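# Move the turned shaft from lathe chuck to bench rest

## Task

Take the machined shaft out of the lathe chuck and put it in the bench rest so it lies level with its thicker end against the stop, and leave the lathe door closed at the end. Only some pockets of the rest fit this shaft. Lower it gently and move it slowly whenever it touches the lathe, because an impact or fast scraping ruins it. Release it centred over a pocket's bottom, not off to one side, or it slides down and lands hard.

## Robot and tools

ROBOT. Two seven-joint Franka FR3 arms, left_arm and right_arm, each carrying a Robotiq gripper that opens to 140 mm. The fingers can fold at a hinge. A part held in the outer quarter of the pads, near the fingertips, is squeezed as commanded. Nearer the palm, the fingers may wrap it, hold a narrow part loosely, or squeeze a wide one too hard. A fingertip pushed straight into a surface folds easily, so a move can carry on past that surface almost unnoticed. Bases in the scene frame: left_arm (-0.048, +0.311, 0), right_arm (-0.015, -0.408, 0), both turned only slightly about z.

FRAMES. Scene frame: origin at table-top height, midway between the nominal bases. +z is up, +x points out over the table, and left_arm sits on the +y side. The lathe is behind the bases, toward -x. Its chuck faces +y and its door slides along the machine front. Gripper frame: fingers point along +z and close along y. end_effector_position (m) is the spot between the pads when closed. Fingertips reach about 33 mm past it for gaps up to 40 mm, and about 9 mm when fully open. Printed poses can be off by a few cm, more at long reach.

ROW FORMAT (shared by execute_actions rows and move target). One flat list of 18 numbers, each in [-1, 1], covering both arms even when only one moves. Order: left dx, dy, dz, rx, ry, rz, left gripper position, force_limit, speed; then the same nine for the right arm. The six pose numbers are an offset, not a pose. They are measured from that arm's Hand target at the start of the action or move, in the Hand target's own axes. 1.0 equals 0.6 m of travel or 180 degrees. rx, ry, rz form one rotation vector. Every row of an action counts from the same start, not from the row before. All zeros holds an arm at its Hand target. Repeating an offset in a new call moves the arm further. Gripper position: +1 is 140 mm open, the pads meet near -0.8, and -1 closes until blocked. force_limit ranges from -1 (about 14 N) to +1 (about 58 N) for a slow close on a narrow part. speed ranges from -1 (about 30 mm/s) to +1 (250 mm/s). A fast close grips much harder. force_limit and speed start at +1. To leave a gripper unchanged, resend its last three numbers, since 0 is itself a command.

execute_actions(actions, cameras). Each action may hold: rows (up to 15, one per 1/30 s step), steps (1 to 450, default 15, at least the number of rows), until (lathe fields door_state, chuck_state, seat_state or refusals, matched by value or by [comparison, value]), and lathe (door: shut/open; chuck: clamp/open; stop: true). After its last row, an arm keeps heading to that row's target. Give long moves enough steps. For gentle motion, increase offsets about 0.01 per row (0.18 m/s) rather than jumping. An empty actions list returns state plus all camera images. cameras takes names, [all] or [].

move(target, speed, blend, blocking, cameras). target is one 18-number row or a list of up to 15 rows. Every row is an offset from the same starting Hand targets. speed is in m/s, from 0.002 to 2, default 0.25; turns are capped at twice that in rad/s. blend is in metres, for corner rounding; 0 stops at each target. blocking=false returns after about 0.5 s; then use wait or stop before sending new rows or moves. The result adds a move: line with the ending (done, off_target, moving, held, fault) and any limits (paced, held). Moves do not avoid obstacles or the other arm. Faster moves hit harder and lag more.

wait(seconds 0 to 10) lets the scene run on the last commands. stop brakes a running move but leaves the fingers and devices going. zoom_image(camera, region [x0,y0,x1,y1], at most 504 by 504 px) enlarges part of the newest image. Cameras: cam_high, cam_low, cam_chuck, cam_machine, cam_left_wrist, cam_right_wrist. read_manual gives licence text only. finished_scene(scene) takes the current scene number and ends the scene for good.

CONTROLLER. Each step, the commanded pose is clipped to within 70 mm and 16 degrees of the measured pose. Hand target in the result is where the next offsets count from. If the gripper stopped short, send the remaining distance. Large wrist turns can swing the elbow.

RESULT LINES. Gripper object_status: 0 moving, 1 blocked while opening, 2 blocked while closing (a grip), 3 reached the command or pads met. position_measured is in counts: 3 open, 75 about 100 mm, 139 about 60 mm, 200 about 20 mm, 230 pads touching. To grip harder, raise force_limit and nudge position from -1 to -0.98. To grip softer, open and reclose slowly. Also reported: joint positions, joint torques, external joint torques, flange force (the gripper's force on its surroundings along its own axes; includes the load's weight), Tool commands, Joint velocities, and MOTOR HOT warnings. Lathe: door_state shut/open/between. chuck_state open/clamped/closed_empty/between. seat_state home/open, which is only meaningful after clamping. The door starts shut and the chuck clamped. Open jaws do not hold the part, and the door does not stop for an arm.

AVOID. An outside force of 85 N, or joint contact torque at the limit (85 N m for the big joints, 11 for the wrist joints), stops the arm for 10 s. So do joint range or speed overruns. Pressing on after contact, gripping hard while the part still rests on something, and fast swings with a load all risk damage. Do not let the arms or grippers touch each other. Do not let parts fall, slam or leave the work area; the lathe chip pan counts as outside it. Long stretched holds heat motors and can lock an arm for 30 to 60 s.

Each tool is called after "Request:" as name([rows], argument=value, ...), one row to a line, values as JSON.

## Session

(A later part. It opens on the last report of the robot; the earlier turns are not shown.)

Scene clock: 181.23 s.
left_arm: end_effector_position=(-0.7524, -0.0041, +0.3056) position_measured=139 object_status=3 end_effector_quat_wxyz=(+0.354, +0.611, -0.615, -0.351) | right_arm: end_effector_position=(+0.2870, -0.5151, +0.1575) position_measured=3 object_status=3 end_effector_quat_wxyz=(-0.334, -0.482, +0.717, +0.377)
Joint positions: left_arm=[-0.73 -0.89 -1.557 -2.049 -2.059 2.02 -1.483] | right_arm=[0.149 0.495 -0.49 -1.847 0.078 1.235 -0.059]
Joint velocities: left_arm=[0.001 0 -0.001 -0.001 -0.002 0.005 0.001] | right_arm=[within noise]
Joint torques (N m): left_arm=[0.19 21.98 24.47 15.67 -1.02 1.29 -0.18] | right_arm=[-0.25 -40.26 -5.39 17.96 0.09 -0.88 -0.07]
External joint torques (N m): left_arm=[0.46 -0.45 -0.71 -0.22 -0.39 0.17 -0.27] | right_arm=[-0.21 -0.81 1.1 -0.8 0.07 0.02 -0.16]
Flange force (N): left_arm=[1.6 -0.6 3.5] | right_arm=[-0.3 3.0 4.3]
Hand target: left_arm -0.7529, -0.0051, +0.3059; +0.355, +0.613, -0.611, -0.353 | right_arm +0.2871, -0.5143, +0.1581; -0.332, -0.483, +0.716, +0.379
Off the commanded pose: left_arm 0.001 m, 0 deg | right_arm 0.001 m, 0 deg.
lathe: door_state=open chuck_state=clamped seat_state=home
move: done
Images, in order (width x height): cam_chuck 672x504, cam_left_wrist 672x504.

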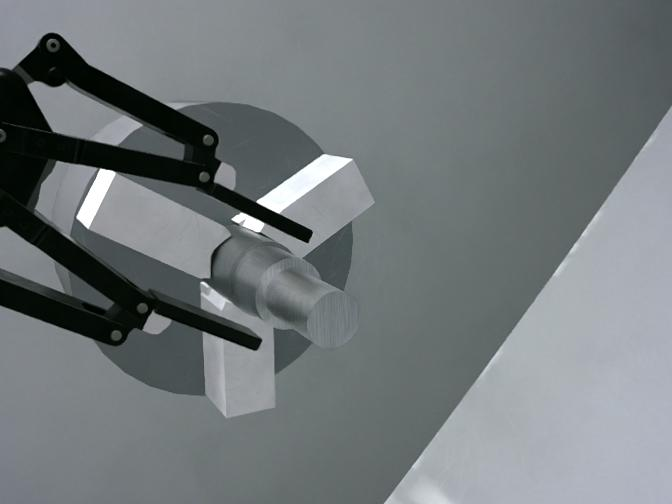

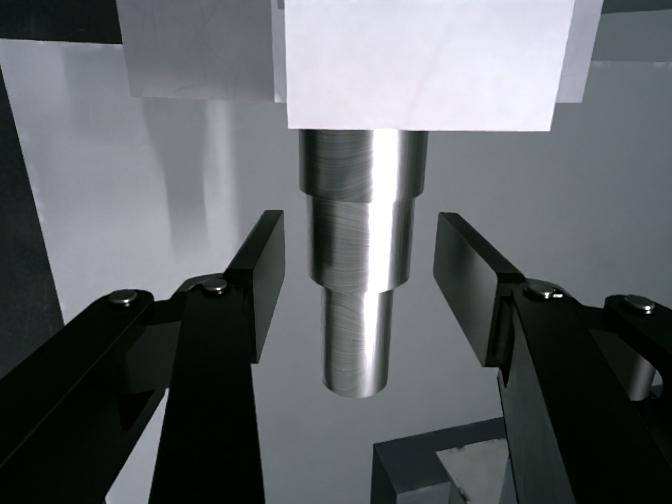

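Request:
execute_actions([
  {"rows":[[0,0,0,0,0,0,-1,-1,-1,0,0,0,0,0,0,1,1,1]],"steps":60},
], cameras=["cam_left_wrist","cam_chuck"])

Request:
zoom_image(camera="cam_chuck", region=[230, 220, 370, 360])

Scene clock: 185.90 s.
left_arm: end_effector_position=(-0.7524, -0.0044, +0.3054) position_measured=168 object_status=2 end_effector_quat_wxyz=(+0.355, +0.611, -0.614, -0.351) | right_arm: end_effector_position=(+0.2870, -0.5151, +0.1575) position_measured=3 object_status=3 end_effector_quat_wxyz=(-0.334, -0.482, +0.717, +0.377)
Joint positions: left_arm=[-0.73 -0.89 -1.558 -2.049 -2.059 2.022 -1.483] | right_arm=[0.149 0.495 -0.49 -1.847 0.078 1.235 -0.059]
Joint torques (N m): left_arm=[0.46 22.32 24.49 16.01 -1.44 1.49 -0.06] | right_arm=[-0.17 -40.19 -5.44 17.92 0.08 -0.9 -0.04]
External joint torques (N m): left_arm=[0.47 -0.26 -0.98 0.13 -0.81 0.33 -0.15] | right_arm=[-0.26 -0.77 0.94 -0.83 0.05 0.01 -0.13]
Flange force (N): left_arm=[2.3 -0.7 5.5] | right_arm=[-0.1 3.0 4.3]
Hand target: left_arm -0.7529, -0.0051, +0.3059; +0.355, +0.613, -0.611, -0.353 | right_arm +0.2871, -0.5143, +0.1581; -0.332, -0.483, +0.716, +0.379
Off the commanded pose: left_arm 0.001 m, 0 deg | right_arm 0.001 m, 0 deg.
lathe: door_state=open chuck_state=clamped seat_state=home
Images, in order (width x height): cam_chuck 672x504, cam_left_wrist 672x504.

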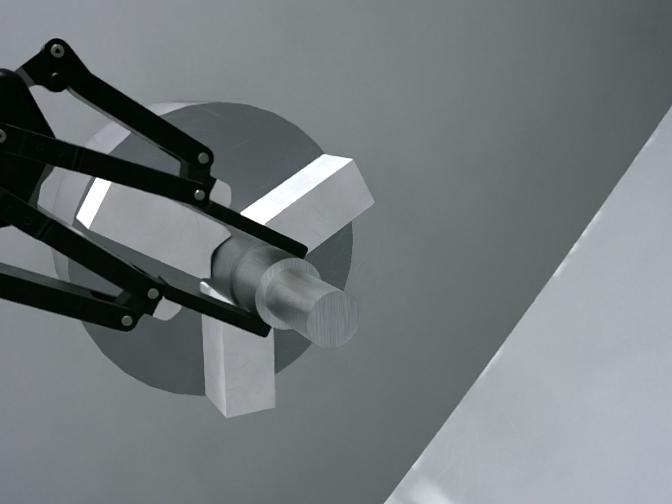

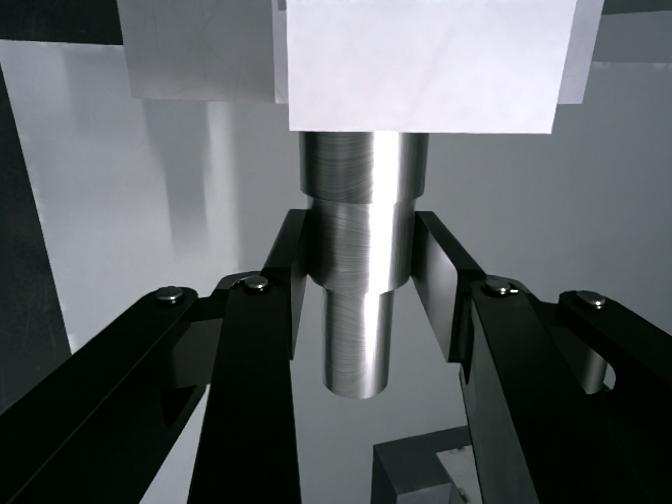

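Scaled by 3.600 from the camera's 672x504 image, which has a finer 960x720 frame.

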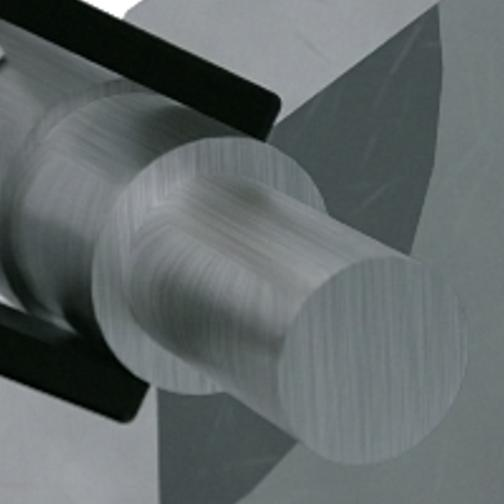

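Request:
execute_actions([
  {"rows":[[0,0,0,0,0,0,-0.08,-1,-0.8,0,0,0,0,0,0,1,1,1]],"steps":45},
])

Request:
move(target=[0,0,0.01,0,0,0,-0.08,-1,-0.8,0,0,0,0,0,0,1,1,1], speed=0.03)

Request:
execute_actions([
  {"rows":[[0,0,0,0,0,0,-1,-1,-1,0,0,0,0,0,0,1,1,1]],"steps":60},
], cameras=["cam_left_wrist","cam_chuck"])

Request:
zoom_image(camera="cam_chuck", region=[230, 220, 370, 360])

Scene clock: 194.53 s.
left_arm: end_effector_position=(-0.7525, -0.0044, +0.3054) position_measured=139 object_status=3 end_effector_quat_wxyz=(+0.355, +0.611, -0.614, -0.351) | right_arm: end_effector_position=(+0.2870, -0.5151, +0.1575) position_measured=3 object_status=3 end_effector_quat_wxyz=(-0.334, -0.482, +0.717, +0.377)
Joint positions: left_arm=[-0.73 -0.89 -1.558 -2.049 -2.059 2.022 -1.483] | right_arm=[0.149 0.495 -0.49 -1.847 0.078 1.235 -0.059]
Joint torques (N m): left_arm=[0.41 22.39 24.55 15.72 -0.78 1.32 -0.1] | right_arm=[-0.18 -40.19 -5.43 17.88 0.08 -0.9 -0.09]
External joint torques (N m): left_arm=[0.57 -0.16 -0.84 -0.21 -0.16 0.18 -0.18] | right_arm=[-0.01 -0.8 1.15 -0.82 0.07 0.01 -0.18]
Flange force (N): left_arm=[2.2 -0.5 3.4] | right_arm=[-0.5 3.1 4.4]
Hand target: left_arm -0.7529, -0.0051, +0.3059; +0.355, +0.613, -0.611, -0.353 | right_arm +0.2871, -0.5143, +0.1581; -0.332, -0.483, +0.716, +0.379
Off the commanded pose: left_arm 0.001 m, 0 deg | right_arm 0.001 m, 0 deg.
lathe: door_state=open chuck_state=clamped seat_state=home

Scene clock: 195.37 s.
left_arm: end_effector_position=(-0.7577, -0.0041, +0.3027) position_measured=139 object_status=3 end_effector_quat_wxyz=(+0.354, +0.611, -0.615, -0.351) | right_arm: end_effector_position=(+0.2870, -0.5151, +0.1575) position_measured=3 object_status=3 end_effector_quat_wxyz=(-0.334, -0.482, +0.717, +0.377)
Joint positions: left_arm=[-0.717 -0.89 -1.575 -2.035 -2.063 2.03 -1.484] | right_arm=[0.149 0.495 -0.49 -1.847 0.078 1.235 -0.059]
Joint velocities: left_arm=[0.002 0 -0.001 0 0.001 0.005 0] | right_arm=[within noise]
Joint torques (N m): left_arm=[0.51 22.73 24.48 15.57 -0.97 1.24 -0.14] | right_arm=[-0.19 -40.26 -5.46 17.89 0.08 -0.89 -0.05]
External joint torques (N m): left_arm=[0.4 -0.55 -1.21 -0.21 -0.37 0.06 -0.22] | right_arm=[-0.16 -0.82 1.02 -0.83 0.06 0.02 -0.14]
Flange force (N): left_arm=[2.1 -1.0 4.6] | right_arm=[-0.3 3.2 4.5]
Hand target: left_arm -0.7581, -0.0051, +0.3029; +0.355, +0.613, -0.611, -0.353 | right_arm +0.2871, -0.5143, +0.1581; -0.332, -0.483, +0.716, +0.379
Off the commanded pose: left_arm 0.001 m, 0 deg | right_arm 0.001 m, 0 deg.
lathe: door_state=open chuck_state=clamped seat_state=home
move: done

Scene clock: 197.57 s.
left_arm: end_effector_position=(-0.7575, -0.0044, +0.3024) position_measured=168 object_status=2 end_effector_quat_wxyz=(+0.355, +0.611, -0.614, -0.351) | right_arm: end_effector_position=(+0.2870, -0.5151, +0.1575) position_measured=3 object_status=3 end_effector_quat_wxyz=(-0.334, -0.482, +0.717, +0.377)
Joint positions: left_arm=[-0.717 -0.89 -1.576 -2.035 -2.063 2.032 -1.484] | right_arm=[0.149 0.495 -0.49 -1.847 0.078 1.235 -0.059]
Joint torques (N m): left_arm=[0.49 22.8 24.6 16.14 -1.37 1.48 -0.05] | right_arm=[-0.23 -40.21 -5.39 17.93 0.09 -0.91 -0.1]
External joint torques (N m): left_arm=[0.7 -0.35 -0.82 0.23 -0.77 0.34 -0.14] | right_arm=[-0.35 -0.82 0.97 -0.77 0.06 0.01 -0.19]
Flange force (N): left_arm=[3.1 -0.4 5.8] | right_arm=[0.0 2.9 4.1]
Hand target: left_arm -0.7581, -0.0051, +0.3029; +0.355, +0.613, -0.611, -0.353 | right_arm +0.2871, -0.5143, +0.1581; -0.332, -0.483, +0.716, +0.379
Off the commanded pose: left_arm 0.001 m, 0 deg | right_arm 0.001 m, 0 deg.
lathe: door_state=open chuck_state=clamped seat_state=home
Images, in order (width x height): cam_chuck 672x504, cam_left_wrist 672x504.

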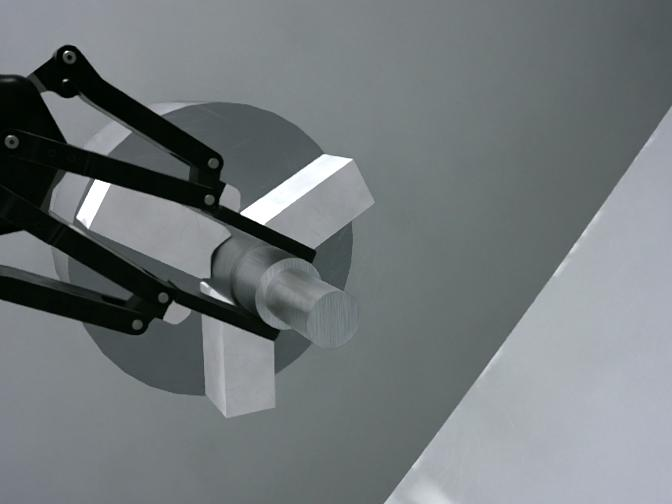

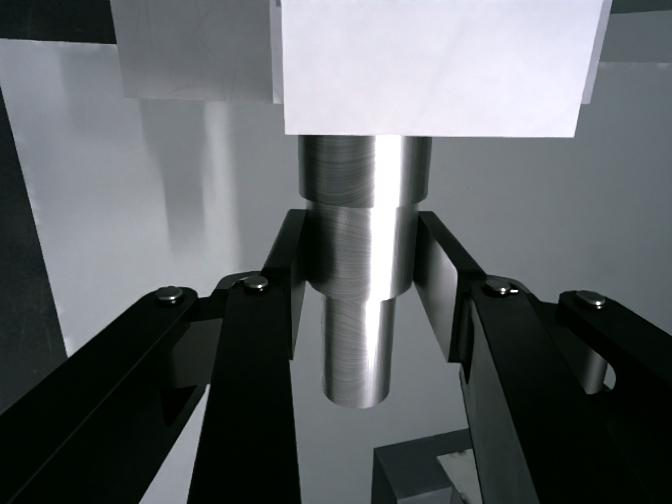

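Scaled by 3.600 from the camera's 672x504 image, which has a finer 960x720 frame.

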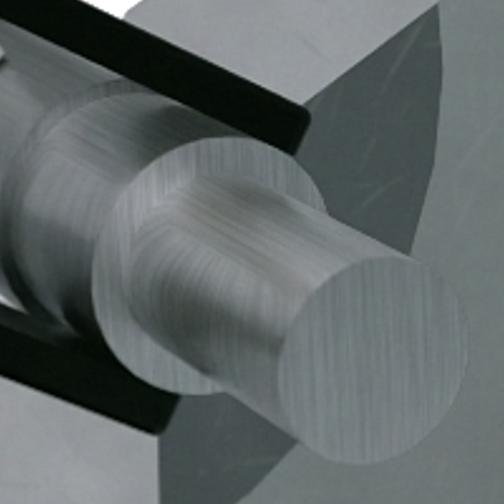

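Request:
execute_actions([
  {"rows":[[0,0,0,0,0,0,-0.98,0.3,-1,0,0,0,0,0,0,1,1,1]],"steps":45},
  {"lathe":{"chuck":"open"},"steps":120,"until":{"lathe":{"chuck_state":"open"}}},
], cameras=["cam_chuck"])

Scene clock: 203.10 s.
left_arm: end_effector_position=(-0.7575, -0.0043, +0.3007) position_measured=170 object_status=2 end_effector_quat_wxyz=(+0.354, +0.612, -0.614, -0.351) | right_arm: end_effector_position=(+0.2870, -0.5151, +0.1575) position_measured=3 object_status=3 end_effector_quat_wxyz=(-0.334, -0.482, +0.717, +0.377)
Joint positions: left_arm=[-0.716 -0.89 -1.579 -2.035 -2.063 2.034 -1.484] | right_arm=[0.149 0.495 -0.49 -1.847 0.078 1.235 -0.059]
Joint torques (N m): left_arm=[-0.1 23.8 26.23 16.5 -1.42 1.22 -0.02] | right_arm=[-0.27 -40.25 -5.4 17.85 0.09 -0.89 -0.05]
External joint torques (N m): left_arm=[0.02 0.61 0.81 0.65 -0.83 0.07 -0.1] | right_arm=[-0.38 -0.83 0.96 -0.89 0.06 0.02 -0.14]
External joint torques at the end of the 1st action: left_arm=[0.57 -0.65 -1.93 0.4 -1.14 0.39 -0.13] | right_arm=[-0.21 -0.82 1.01 -0.77 0.06 0.01 -0.14]
Flange force (N): left_arm=[0.0 1.0 0.1] | right_arm=[0.0 3.1 4.6]
Flange force at the end of the 1st action (N): left_arm=[4.1 -1.1 9.6] | right_arm=[-0.2 3.0 4.2]
Hand target: left_arm -0.7581, -0.0051, +0.3029; +0.355, +0.613, -0.611, -0.353 | right_arm +0.2871, -0.5143, +0.1581; -0.332, -0.483, +0.716, +0.379
Off the commanded pose: left_arm 0.002 m, 0 deg | right_arm 0.001 m, 0 deg.
lathe: door_state=open chuck_state=open seat_state=open
Images, in order (width x height): cam_chuck 672x504.

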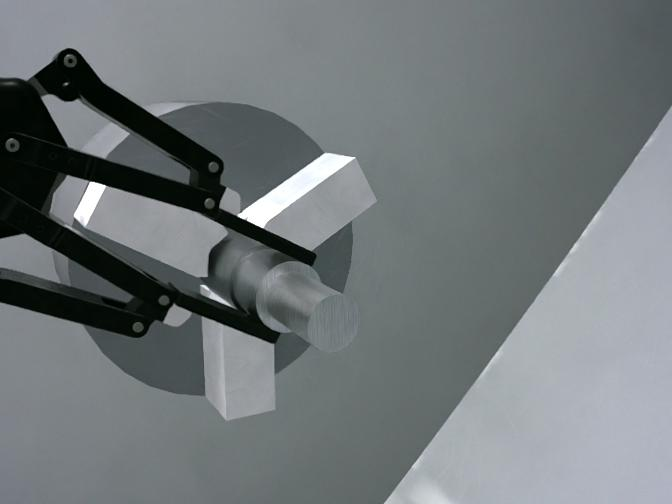

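Request:
move([
  [0,0.0029,-0.0017,0,0,0,-0.98,0.3,-1,0,0,0,0,0,0,1,1,1],
  [-0.07,0.0029,-0.0017,0,0,0,-0.98,0.3,-1,0,0,0,0,0,0,1,1,1],
  [-0.16,0.005,-0.003,0,0,0,-0.98,0.3,-1,0,0,0,0,0,0,1,1,1],
], speed=[0.01,0.02,0.04], cameras=["cam_chuck","cam_left_wrist"])

Scene clock: 210.50 s.
left_arm: end_effector_position=(-0.7572, +0.0928, +0.3002) position_measured=170 object_status=2 end_effector_quat_wxyz=(+0.351, +0.612, -0.617, -0.349) | right_arm: end_effector_position=(+0.2870, -0.5151, +0.1575) position_measured=3 object_status=3 end_effector_quat_wxyz=(-0.334, -0.482, +0.717, +0.377)
Joint positions: left_arm=[-1.026 -0.887 -1.489 -2.178 -2.076 2.162 -1.532] | right_arm=[0.149 0.495 -0.49 -1.847 0.078 1.235 -0.059]
Joint velocities: left_arm=[0 -0.001 -0.001 0 0 0.004 -0.002] | right_arm=[within noise]
Joint torques (N m): left_arm=[-0.28 18.47 27.33 16.85 -1.42 1.63 -0.07] | right_arm=[-0.22 -40.3 -5.41 17.9 0.09 -0.88 -0.07]
External joint torques (N m): left_arm=[-0.1 0.22 2.88 0.94 -1.22 0.38 -0.16] | right_arm=[-0.15 -0.98 1.09 -0.74 0.08 0.03 -0.16]
Flange force (N): left_arm=[-2.5 1.8 -4.7] | right_arm=[-0.3 3.4 4.4]
Hand target: left_arm -0.7584, +0.0909, +0.3062; +0.355, +0.613, -0.611, -0.353 | right_arm +0.2871, -0.5143, +0.1581; -0.332, -0.483, +0.716, +0.379
Off the commanded pose: left_arm 0.006 m, 1 deg | right_arm 0.001 m, 0 deg.
lathe: door_state=open chuck_state=open seat_state=open
move: off_target (left_arm)
Images, in order (width x height): cam_chuck 672x504, cam_left_wrist 672x504.

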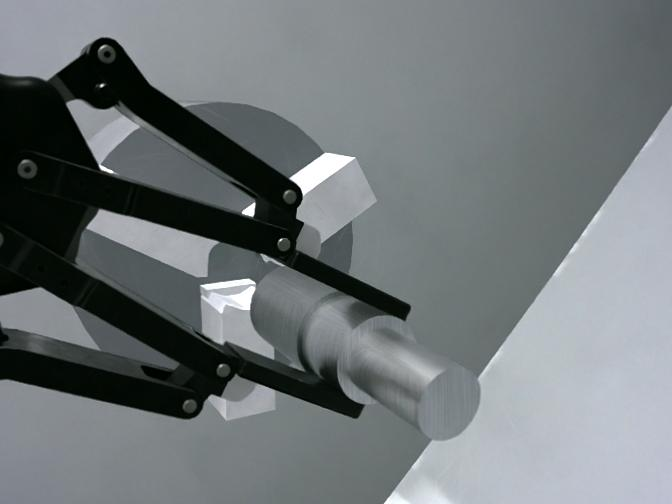

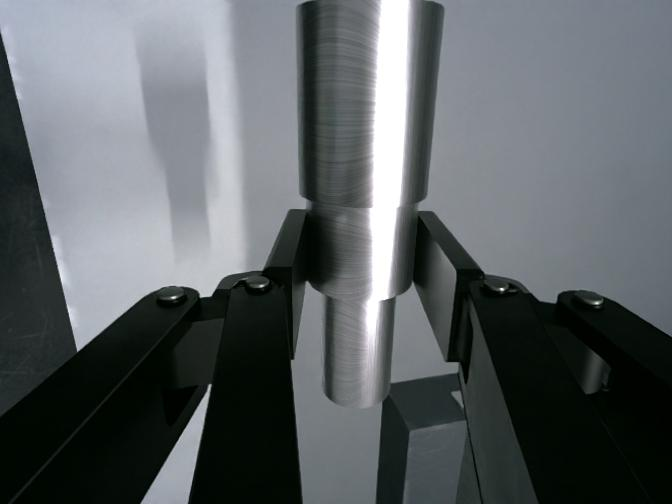

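Request:
move([
  [0.035,0.009,-0.2138,0,0,0,-0.98,0.3,-1,0,0,0,0,0,0,1,1,1],
  [0.135,-0.057,-0.695,0,0,0,-0.98,0.3,-1,0,0,0,0,0,0,1,1,1],
], speed=[0.12,0.2], blend=[0.03,0], cameras=["cam_left_wrist","cam_machine"])

Scene clock: 219.80 s.
left_arm: end_effector_position=(-0.3797, +0.0114, +0.4813) position_measured=170 object_status=2 end_effector_quat_wxyz=(+0.351, +0.618, -0.608, -0.354) | right_arm: end_effector_position=(+0.2870, -0.5151, +0.1575) position_measured=3 object_status=3 end_effector_quat_wxyz=(-0.334, -0.482, +0.717, +0.377)
Joint positions: left_arm=[-1.339 -0.858 -0.276 -2.493 -1.25 1.576 -1.492] | right_arm=[0.149 0.495 -0.49 -1.847 0.078 1.235 -0.059]
Joint velocities: left_arm=[-0.001 0.002 -0.001 -0.001 0.002 -0.004 0.007] | right_arm=[within noise]
Joint torques (N m): left_arm=[-0.41 -4.02 7.82 26.08 -3.14 0.96 0.4] | right_arm=[-0.22 -40.23 -5.4 17.9 0.1 -0.89 -0.05]
External joint torques (N m): left_arm=[-0.32 -1.58 1.13 1.94 -1.35 -0.15 0.31] | right_arm=[-0.23 -0.83 1.04 -0.8 0.08 0.02 -0.14]
Flange force (N): left_arm=[-2.3 3.0 -1.7] | right_arm=[-0.2 3.1 4.3]
Hand target: left_arm -0.3799, +0.0115, +0.4851; +0.355, +0.613, -0.611, -0.353 | right_arm +0.2871, -0.5143, +0.1581; -0.332, -0.483, +0.716, +0.379
Off the commanded pose: left_arm 0.004 m, 1 deg | right_arm 0.001 m, 0 deg.
lathe: door_state=open chuck_state=open seat_state=open
move: off_target (left_arm)
Images, in order (width x height): cam_machine 672x504, cam_left_wrist 672x504.

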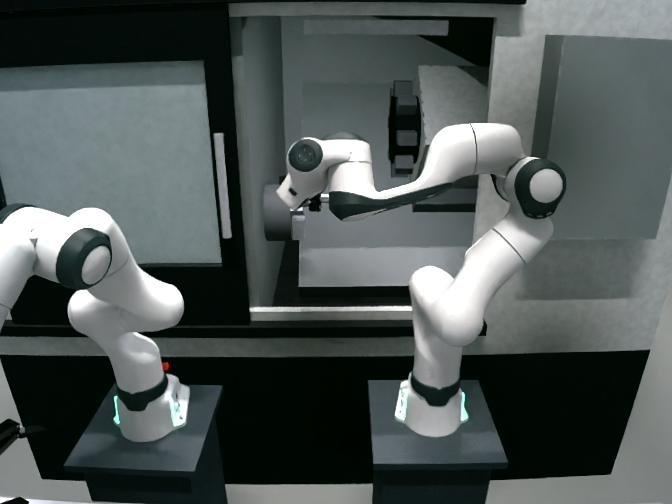

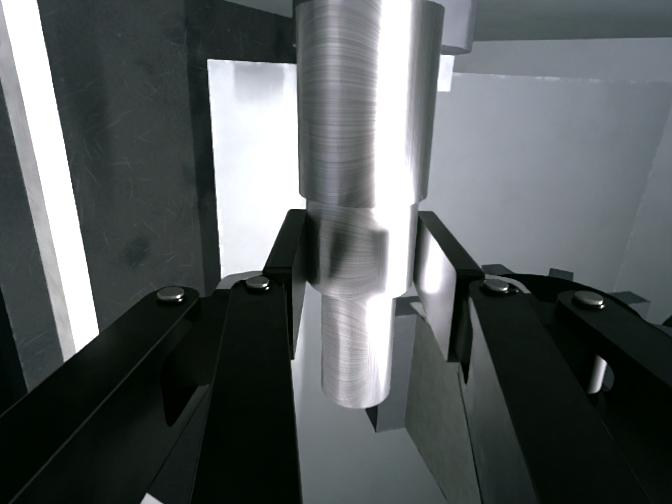

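Request:
move([
  [0.019,0.040,-0.331,0.2222,0,0,-0.98,0.3,-1,0,0,0,0,0,0,1,1,1],
  [0.1025,-0.356,-0.833,0.333,-0.0189,0.0328,-0.98,0.3,-1,0,0,0,0,0,0,1,1,1],
], speed=[0.2,0.25], blend=[0.03,0], cameras=["cam_left_wrist"])

Scene clock: 229.43 s.
left_arm: end_effector_position=(+0.1580, -0.0473, +0.5466) position_measured=170 object_status=2 end_effector_quat_wxyz=(+0.000, +0.670, -0.743, -0.006) | right_arm: end_effector_position=(+0.2870, -0.5151, +0.1575) position_measured=3 object_status=3 end_effector_quat_wxyz=(-0.334, -0.482, +0.717, +0.377)
Joint positions: left_arm=[-1.221 -0.274 0.147 -1.499 0.039 1.217 -0.984] | right_arm=[0.149 0.495 -0.49 -1.847 0.078 1.235 -0.059]
Joint velocities: left_arm=[0 0.002 0.002 0 0.001 0 0.007] | right_arm=[within noise]
Joint torques (N m): left_arm=[-0.28 -22.39 -2.26 22.78 0.91 3.25 0.16] | right_arm=[-0.25 -40.21 -5.41 17.87 0.09 -0.89 -0.08]
External joint torques (N m): left_arm=[-0.21 -3.51 -0.63 1.72 0.16 0.61 0.16] | right_arm=[-0.2 -0.75 1.08 -0.87 0.07 0.02 -0.17]
Flange force (N): left_arm=[-4.5 3.7 0.3] | right_arm=[-0.2 2.9 4.5]
Hand target: left_arm +0.1600, -0.0480, +0.5500; +0.000, -0.667, +0.745, +0.000 | right_arm +0.2871, -0.5143, +0.1581; -0.332, -0.483, +0.716, +0.379
Off the commanded pose: left_arm 0.004 m, 1 deg | right_arm 0.001 m, 0 deg.
lathe: door_state=open chuck_state=open seat_state=open
move: off_target (left_arm)
Images, in order (width x height): cam_left_wrist 672x504.

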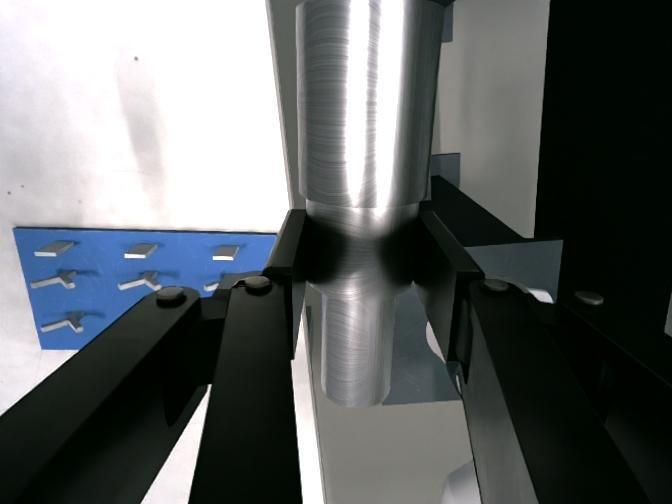

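Request:
execute_actions([
  {"lathe":{"door":"shut"},"steps":1},
])

Request:
move(target=[-0.4765,-0.2813,0.5167,0,0,0,-0.98,0.3,-1,0,0,0,0,0,0,1,1,1], speed=0.2, cameras=["cam_left_wrist","cam_low","cam_high"])

Request:
zoom_image(camera="cam_low", region=[340, 190, 440, 290])

Scene clock: 256.57 s.
left_arm: end_effector_position=(+0.1580, -0.0473, +0.5466) position_measured=170 object_status=2 end_effector_quat_wxyz=(+0.000, +0.669, -0.743, -0.006) | right_arm: end_effector_position=(+0.2870, -0.5151, +0.1575) position_measured=3 object_status=3 end_effector_quat_wxyz=(-0.334, -0.482, +0.717, +0.377)
Joint positions: left_arm=[-1.221 -0.274 0.147 -1.499 0.039 1.217 -0.982] | right_arm=[0.149 0.495 -0.49 -1.847 0.078 1.235 -0.059]
Joint torques (N m): left_arm=[0 -22.41 -2.67 22.77 0.8 3.24 0.13] | right_arm=[-0.19 -40.24 -5.41 17.91 0.08 -0.88 -0.08]
External joint torques (N m): left_arm=[0.08 -3.63 -1.04 1.75 0.05 0.61 0.12] | right_arm=[-0.22 -0.99 0.98 -0.7 0.06 0.04 -0.17]
Flange force (N): left_arm=[-4.6 4.3 0.4] | right_arm=[-0.1 3.3 4.3]
Hand target: left_arm +0.1600, -0.0480, +0.5500; +0.000, -0.667, +0.745, +0.000 | right_arm +0.2871, -0.5143, +0.1581; -0.332, -0.483, +0.716, +0.379
Tool commands: left_gripper/position=-0.98 left_gripper/force_limit=+0.3 left_gripper/speed=-1.0 right_gripper/position=+1.0 right_gripper/force_limit=+1.0 right_gripper/speed=+1.0
Off the commanded pose: left_arm 0.004 m, 1 deg | right_arm 0.001 m, 0 deg.
lathe: door_state=between chuck_state=open seat_state=open

Scene clock: 259.93 s.
left_arm: end_effector_position=(+0.3553, +0.2182, +0.2364) position_measured=170 object_status=2 end_effector_quat_wxyz=(+0.003, +0.670, -0.742, -0.005) | right_arm: end_effector_position=(+0.2870, -0.5151, +0.1575) position_measured=3 object_status=3 end_effector_quat_wxyz=(-0.334, -0.482, +0.717, +0.377)
Joint positions: left_arm=[-1.147 -0.624 0.826 -2.425 0.473 1.918 -0.523] | right_arm=[0.149 0.495 -0.49 -1.847 0.078 1.235 -0.059]
Joint velocities: left_arm=[0 -0.001 -0.001 -0.002 -0.001 0.001 0.006] | right_arm=[within noise]
Joint torques (N m): left_arm=[-0.33 -6.13 -14.32 24.18 0.88 3.16 0.14] | right_arm=[-0.27 -40.22 -5.43 17.9 0.09 -0.9 -0.05]
External joint torques (N m): left_arm=[-0.31 -2.89 -1.65 1.72 0.16 0.56 0.14] | right_arm=[-0.19 -0.78 1.08 -0.82 0.07 0.01 -0.14]
Flange force (N): left_arm=[-1.5 7.1 -5.8] | right_arm=[-0.3 3.0 4.3]
Hand target: left_arm +0.3591, +0.2173, +0.2397; +0.000, -0.667, +0.745, +0.000 | right_arm +0.2871, -0.5143, +0.1581; -0.332, -0.483, +0.716, +0.379
Off the commanded pose: left_arm 0.005 m, 1 deg | right_arm 0.001 m, 0 deg.
lathe: door_state=shut chuck_state=open seat_state=open
move: off_target (left_arm)
Images, in order (width x height): cam_high 672x504, cam_low 672x504, cam_left_wrist 672x504.

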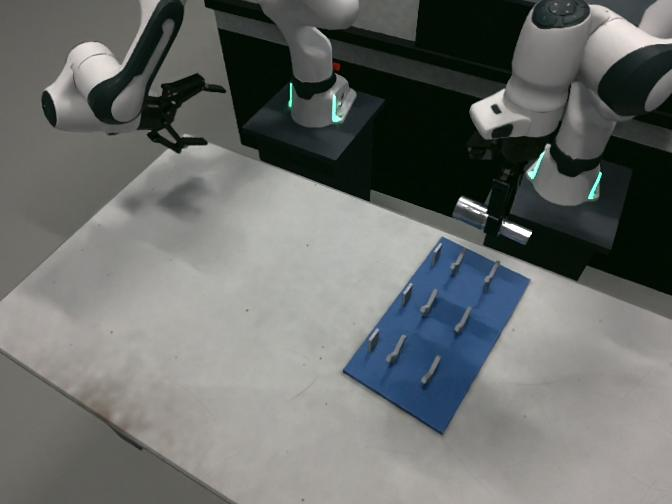

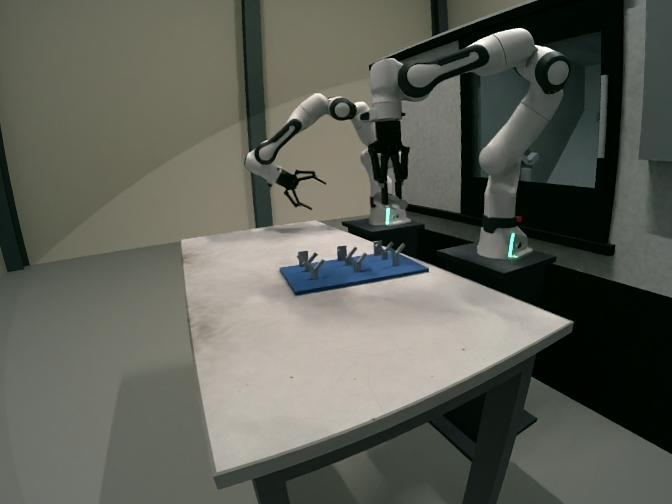

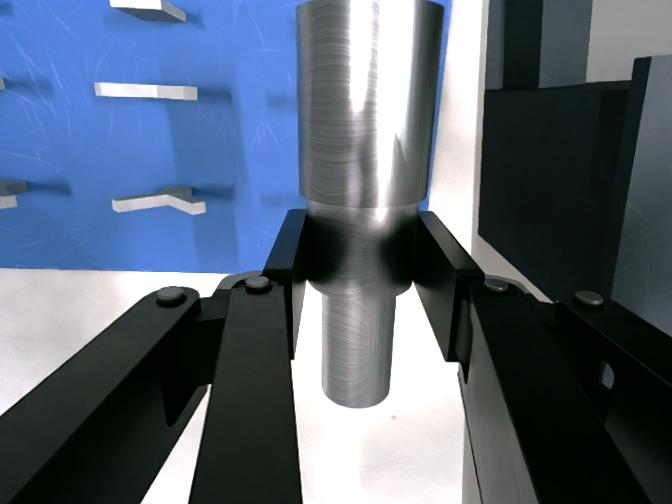

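Scaled by 5.040 from the camera's 672x504 image, which has a finer 960x720 frame.

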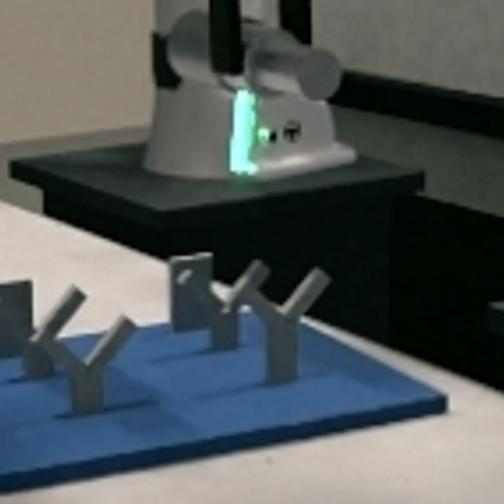

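Request:
move(target=[0,-0.011,0.12,0,0,0,-0.98,0.3,-1,0,0,0,0,0,0,1,1,1], speed=0.08, cameras=["cam_left_wrist","cam_low","cam_high"])

Request:
zoom_image(camera="cam_low", region=[360, 220, 440, 290])

Request:
zoom_image(camera="cam_high", region=[410, 180, 550, 300])

Scene clock: 271.90 s.
left_arm: end_effector_position=(+0.3624, +0.2173, +0.1661) position_measured=170 object_status=2 end_effector_quat_wxyz=(+0.003, +0.670, -0.742, -0.003) | right_arm: end_effector_position=(+0.2870, -0.5151, +0.1575) position_measured=3 object_status=3 end_effector_quat_wxyz=(-0.334, -0.482, +0.717, +0.377)
Joint positions: left_arm=[-1.202 -0.532 0.965 -2.521 0.509 2.126 -0.518] | right_arm=[0.149 0.495 -0.49 -1.847 0.078 1.235 -0.059]
Joint velocities: left_arm=[-0.001 0.001 0 0 0.001 0.004 0.001] | right_arm=[within noise]
Joint torques (N m): left_arm=[-0.29 -5.03 -13.15 22.58 0.85 3.16 0.16] | right_arm=[-0.24 -40.22 -5.35 17.94 0.07 -0.89 -0.05]
External joint torques (N m): left_arm=[-0.33 -1.41 -1.49 1.01 0.19 0.55 0.15] | right_arm=[-0.08 -0.85 1.22 -0.75 0.06 0.02 -0.14]
Flange force (N): left_arm=[0.0 4.4 -4.5] | right_arm=[-0.5 3.1 4.2]
Hand target: left_arm +0.3656, +0.2165, +0.1677; +0.000, -0.667, +0.745, +0.000 | right_arm +0.2871, -0.5143, +0.1581; -0.332, -0.483, +0.716, +0.379
Off the commanded pose: left_arm 0.004 m, 1 deg | right_arm 0.001 m, 0 deg.
lathe: door_state=shut chuck_state=open seat_state=open
move: off_target (left_arm)
Images, in order (width x height): cam_high 672x504, cam_low 672x504, cam_left_wrist 672x504.

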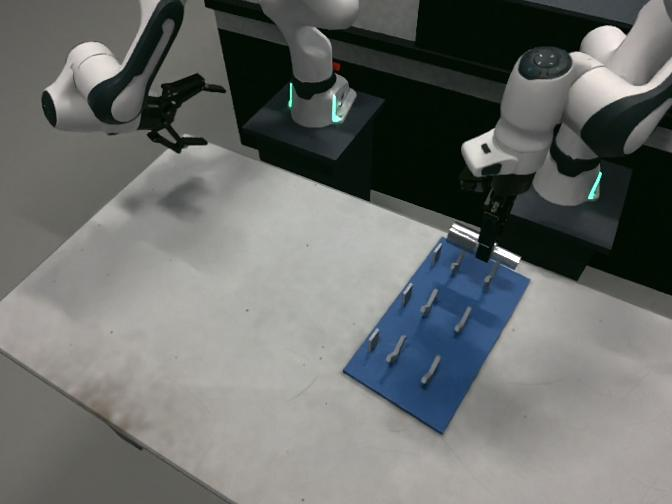

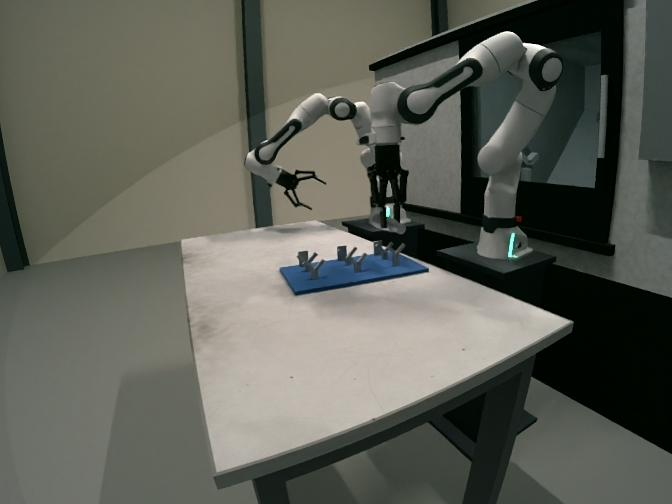

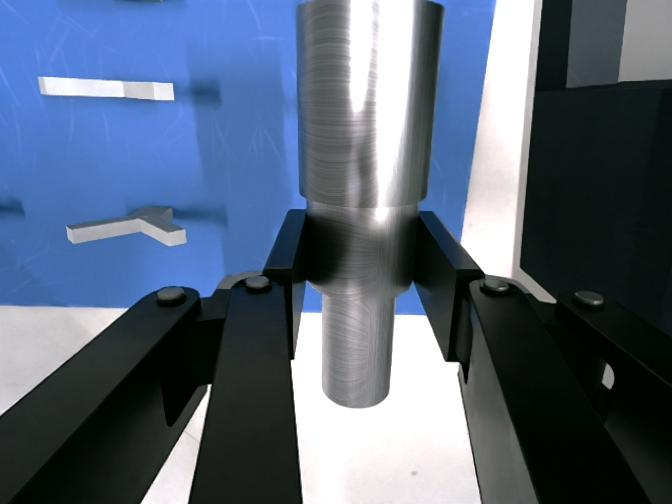

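Scaled by 6.300 from the camera's 672x504 image, which has a finer 960x720 frame.

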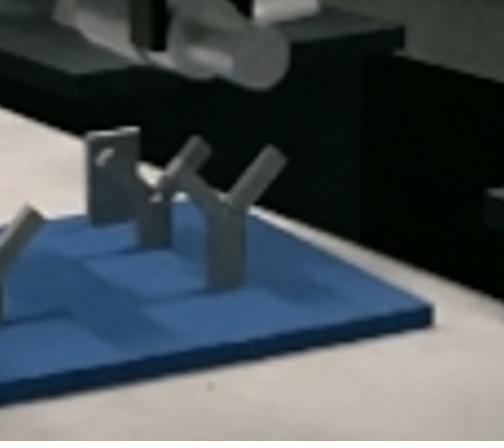

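Scaled by 3.600 from the camera's 672x504 image, which has a finer 960x720 frame.

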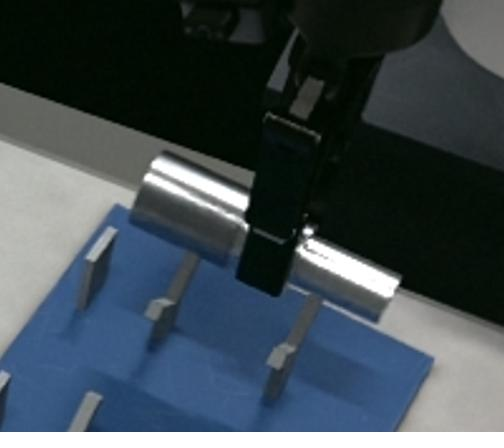

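Request:
move(target=[0,0,0.025,0,0,0,-0.98,0.3,-1,0,0,0,0,0,0,1,1,1], speed=0.03, cameras=["cam_left_wrist","cam_low","cam_high"])

Request:
zoom_image(camera="cam_low", region=[360, 220, 430, 280])

Request:
zoom_image(camera="cam_high", region=[420, 210, 540, 310])

Scene clock: 284.33 s.
left_arm: end_effector_position=(+0.3627, +0.2173, +0.1514) position_measured=170 object_status=2 end_effector_quat_wxyz=(+0.003, +0.670, -0.742, -0.003) | right_arm: end_effector_position=(+0.2870, -0.5151, +0.1575) position_measured=3 object_status=3 end_effector_quat_wxyz=(-0.334, -0.482, +0.717, +0.377)
Joint positions: left_arm=[-1.218 -0.508 0.997 -2.54 0.515 2.172 -0.516] | right_arm=[0.149 0.495 -0.49 -1.847 0.078 1.235 -0.059]
Joint velocities: left_arm=[0 -0.002 0 -0.001 -0.001 0.004 0.002] | right_arm=[within noise]
Joint torques (N m): left_arm=[-0.37 -4.99 -12.68 21.79 0.84 3.25 0.17] | right_arm=[-0.19 -40.18 -5.43 17.88 0.08 -0.9 -0.02]
External joint torques (N m): left_arm=[-0.44 -1.34 -1.43 0.5 0.2 0.64 0.16] | right_arm=[-0.27 -0.71 0.96 -0.89 0.05 0.01 -0.11]
Flange force (N): left_arm=[0.1 5.1 -3.5] | right_arm=[-0.1 2.9 4.4]
Hand target: left_arm +0.3656, +0.2165, +0.1527; +0.000, -0.667, +0.745, +0.000 | right_arm +0.2871, -0.5143, +0.1581; -0.332, -0.483, +0.716, +0.379
Off the commanded pose: left_arm 0.003 m, 1 deg | right_arm 0.001 m, 0 deg.
lathe: door_state=shut chuck_state=open seat_state=open
move: done
Images, in order (width x height): cam_high 672x504, cam_low 672x504, cam_left_wrist 672x504.

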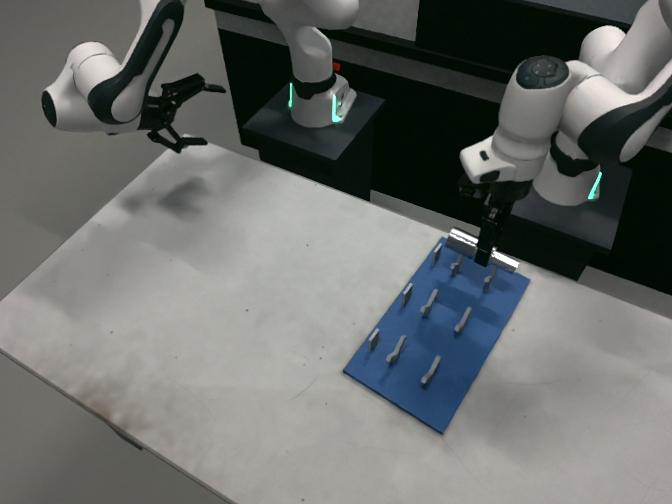

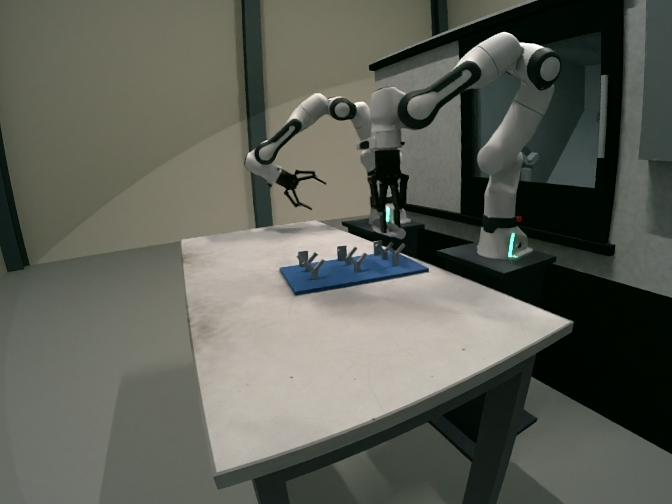

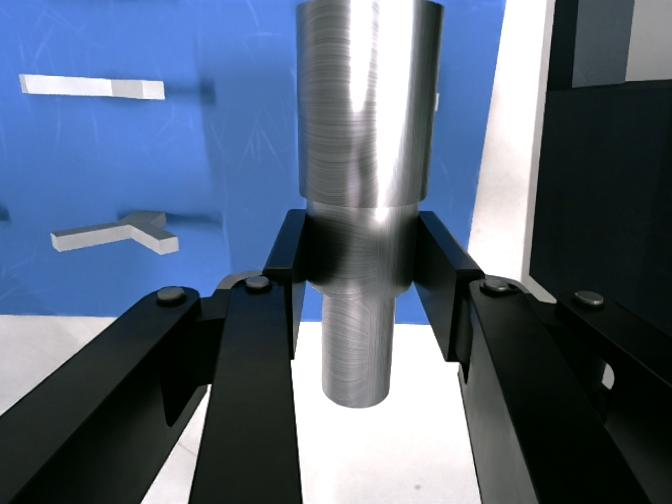

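Scaled by 7.200 from the camera's 672x504 image, which has a finer 960x720 frame.

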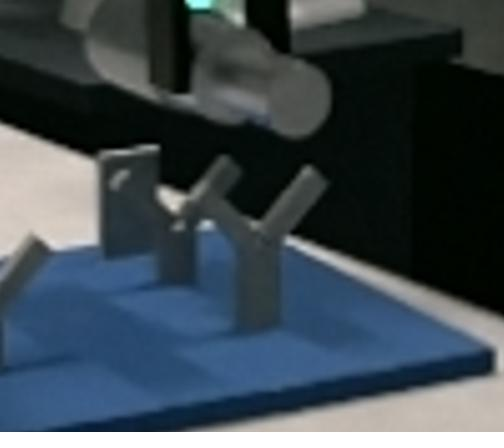

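Scaled by 4.200 from the camera's 672x504 image, which has a finer 960x720 frame.

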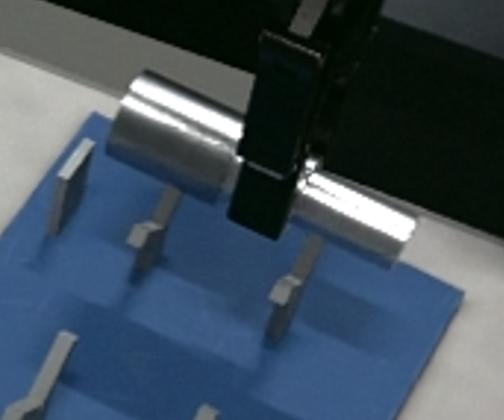

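Request:
move(target=[0,0.0083,0.01,0,0,0,-0.98,0.3,-1,0,0,0,0,0,0,1,1,1], speed=0.03, cameras=["cam_left_wrist","cam_low","cam_high"])

Request:
zoom_image(camera="cam_low", region=[360, 220, 430, 280])

Request:
zoom_image(camera="cam_left_wrist", region=[240, 0, 500, 240])

Scene clock: 291.40 s.
left_arm: end_effector_position=(+0.3574, +0.2179, +0.1444) position_measured=170 object_status=2 end_effector_quat_wxyz=(-0.003, -0.667, +0.745, +0.004) | right_arm: end_effector_position=(+0.2870, -0.5151, +0.1575) position_measured=3 object_status=3 end_effector_quat_wxyz=(-0.334, -0.482, +0.717, +0.377)
Joint positions: left_arm=[-1.212 -0.508 0.997 -2.561 0.523 2.187 -0.516] | right_arm=[0.149 0.495 -0.49 -1.847 0.078 1.235 -0.059]
Joint velocities: left_arm=[0.002 0.001 0 -0.001 0.001 0.005 -0.001] | right_arm=[within noise]
Joint torques (N m): left_arm=[0.43 -6.04 -12.98 21.52 0.82 3.17 0.01] | right_arm=[-0.2 -40.24 -5.38 17.92 0.07 -0.89 -0.04]
External joint torques (N m): left_arm=[0.41 -2.33 -1.81 0.39 0.19 0.55 0.01] | right_arm=[-0.1 -0.86 1.16 -0.79 0.06 0.01 -0.13]
Flange force (N): left_arm=[-2.0 12.4 -7.4] | right_arm=[-0.4 3.2 4.4]
Hand target: left_arm +0.3607, +0.2170, +0.1467; +0.000, -0.667, +0.745, +0.000 | right_arm +0.2871, -0.5143, +0.1581; -0.332, -0.483, +0.716, +0.379
Off the commanded pose: left_arm 0.004 m, 1 deg | right_arm 0.001 m, 0 deg.
lathe: door_state=shut chuck_state=open seat_state=open
move: off_target (left_arm)
Images, in order (width x height): cam_high 672x504, cam_low 672x504, cam_left_wrist 672x504.

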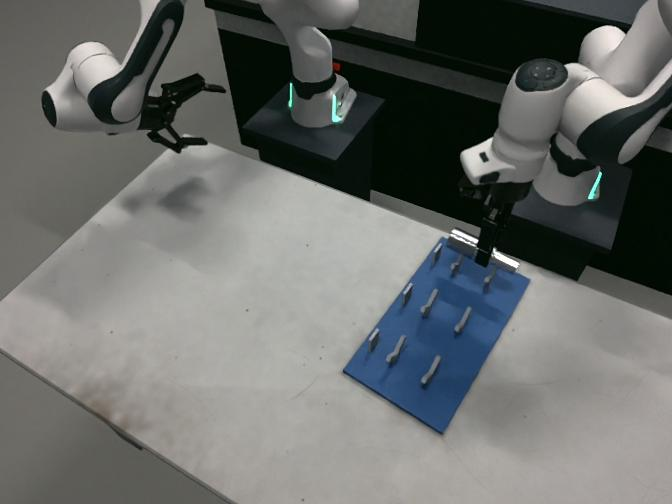

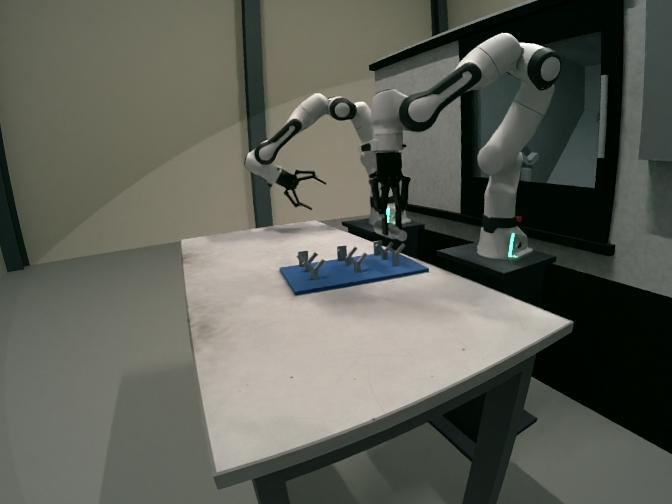

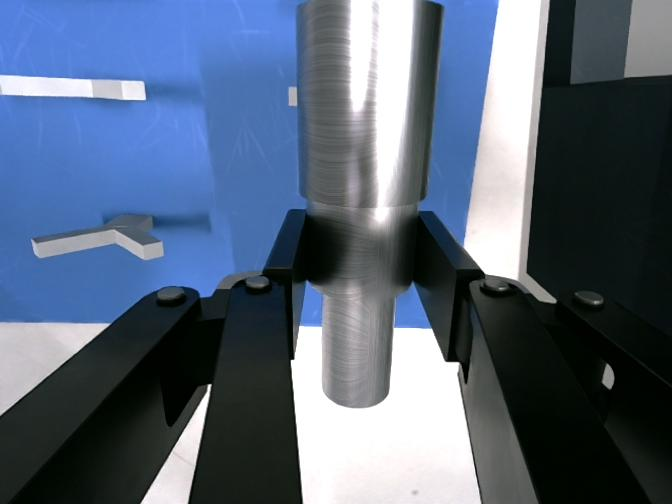

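Scaled by 7.200 from the camera's 672x504 image, which has a finer 960x720 frame.

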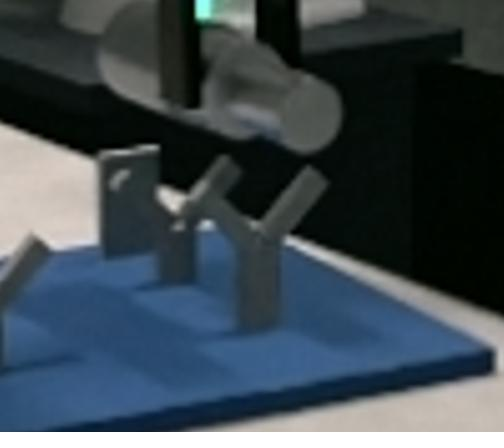

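Scaled by 1.938 from the camera's 672x504 image, which has a finer 960x720 frame.

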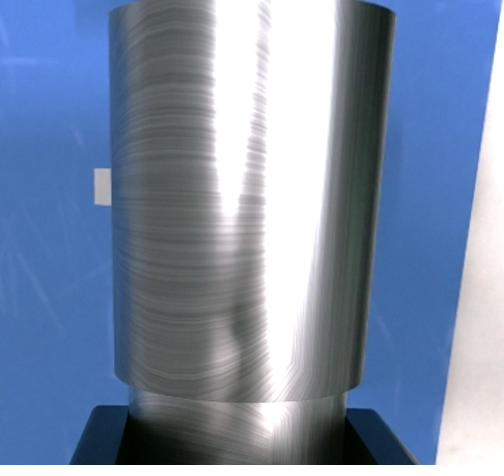

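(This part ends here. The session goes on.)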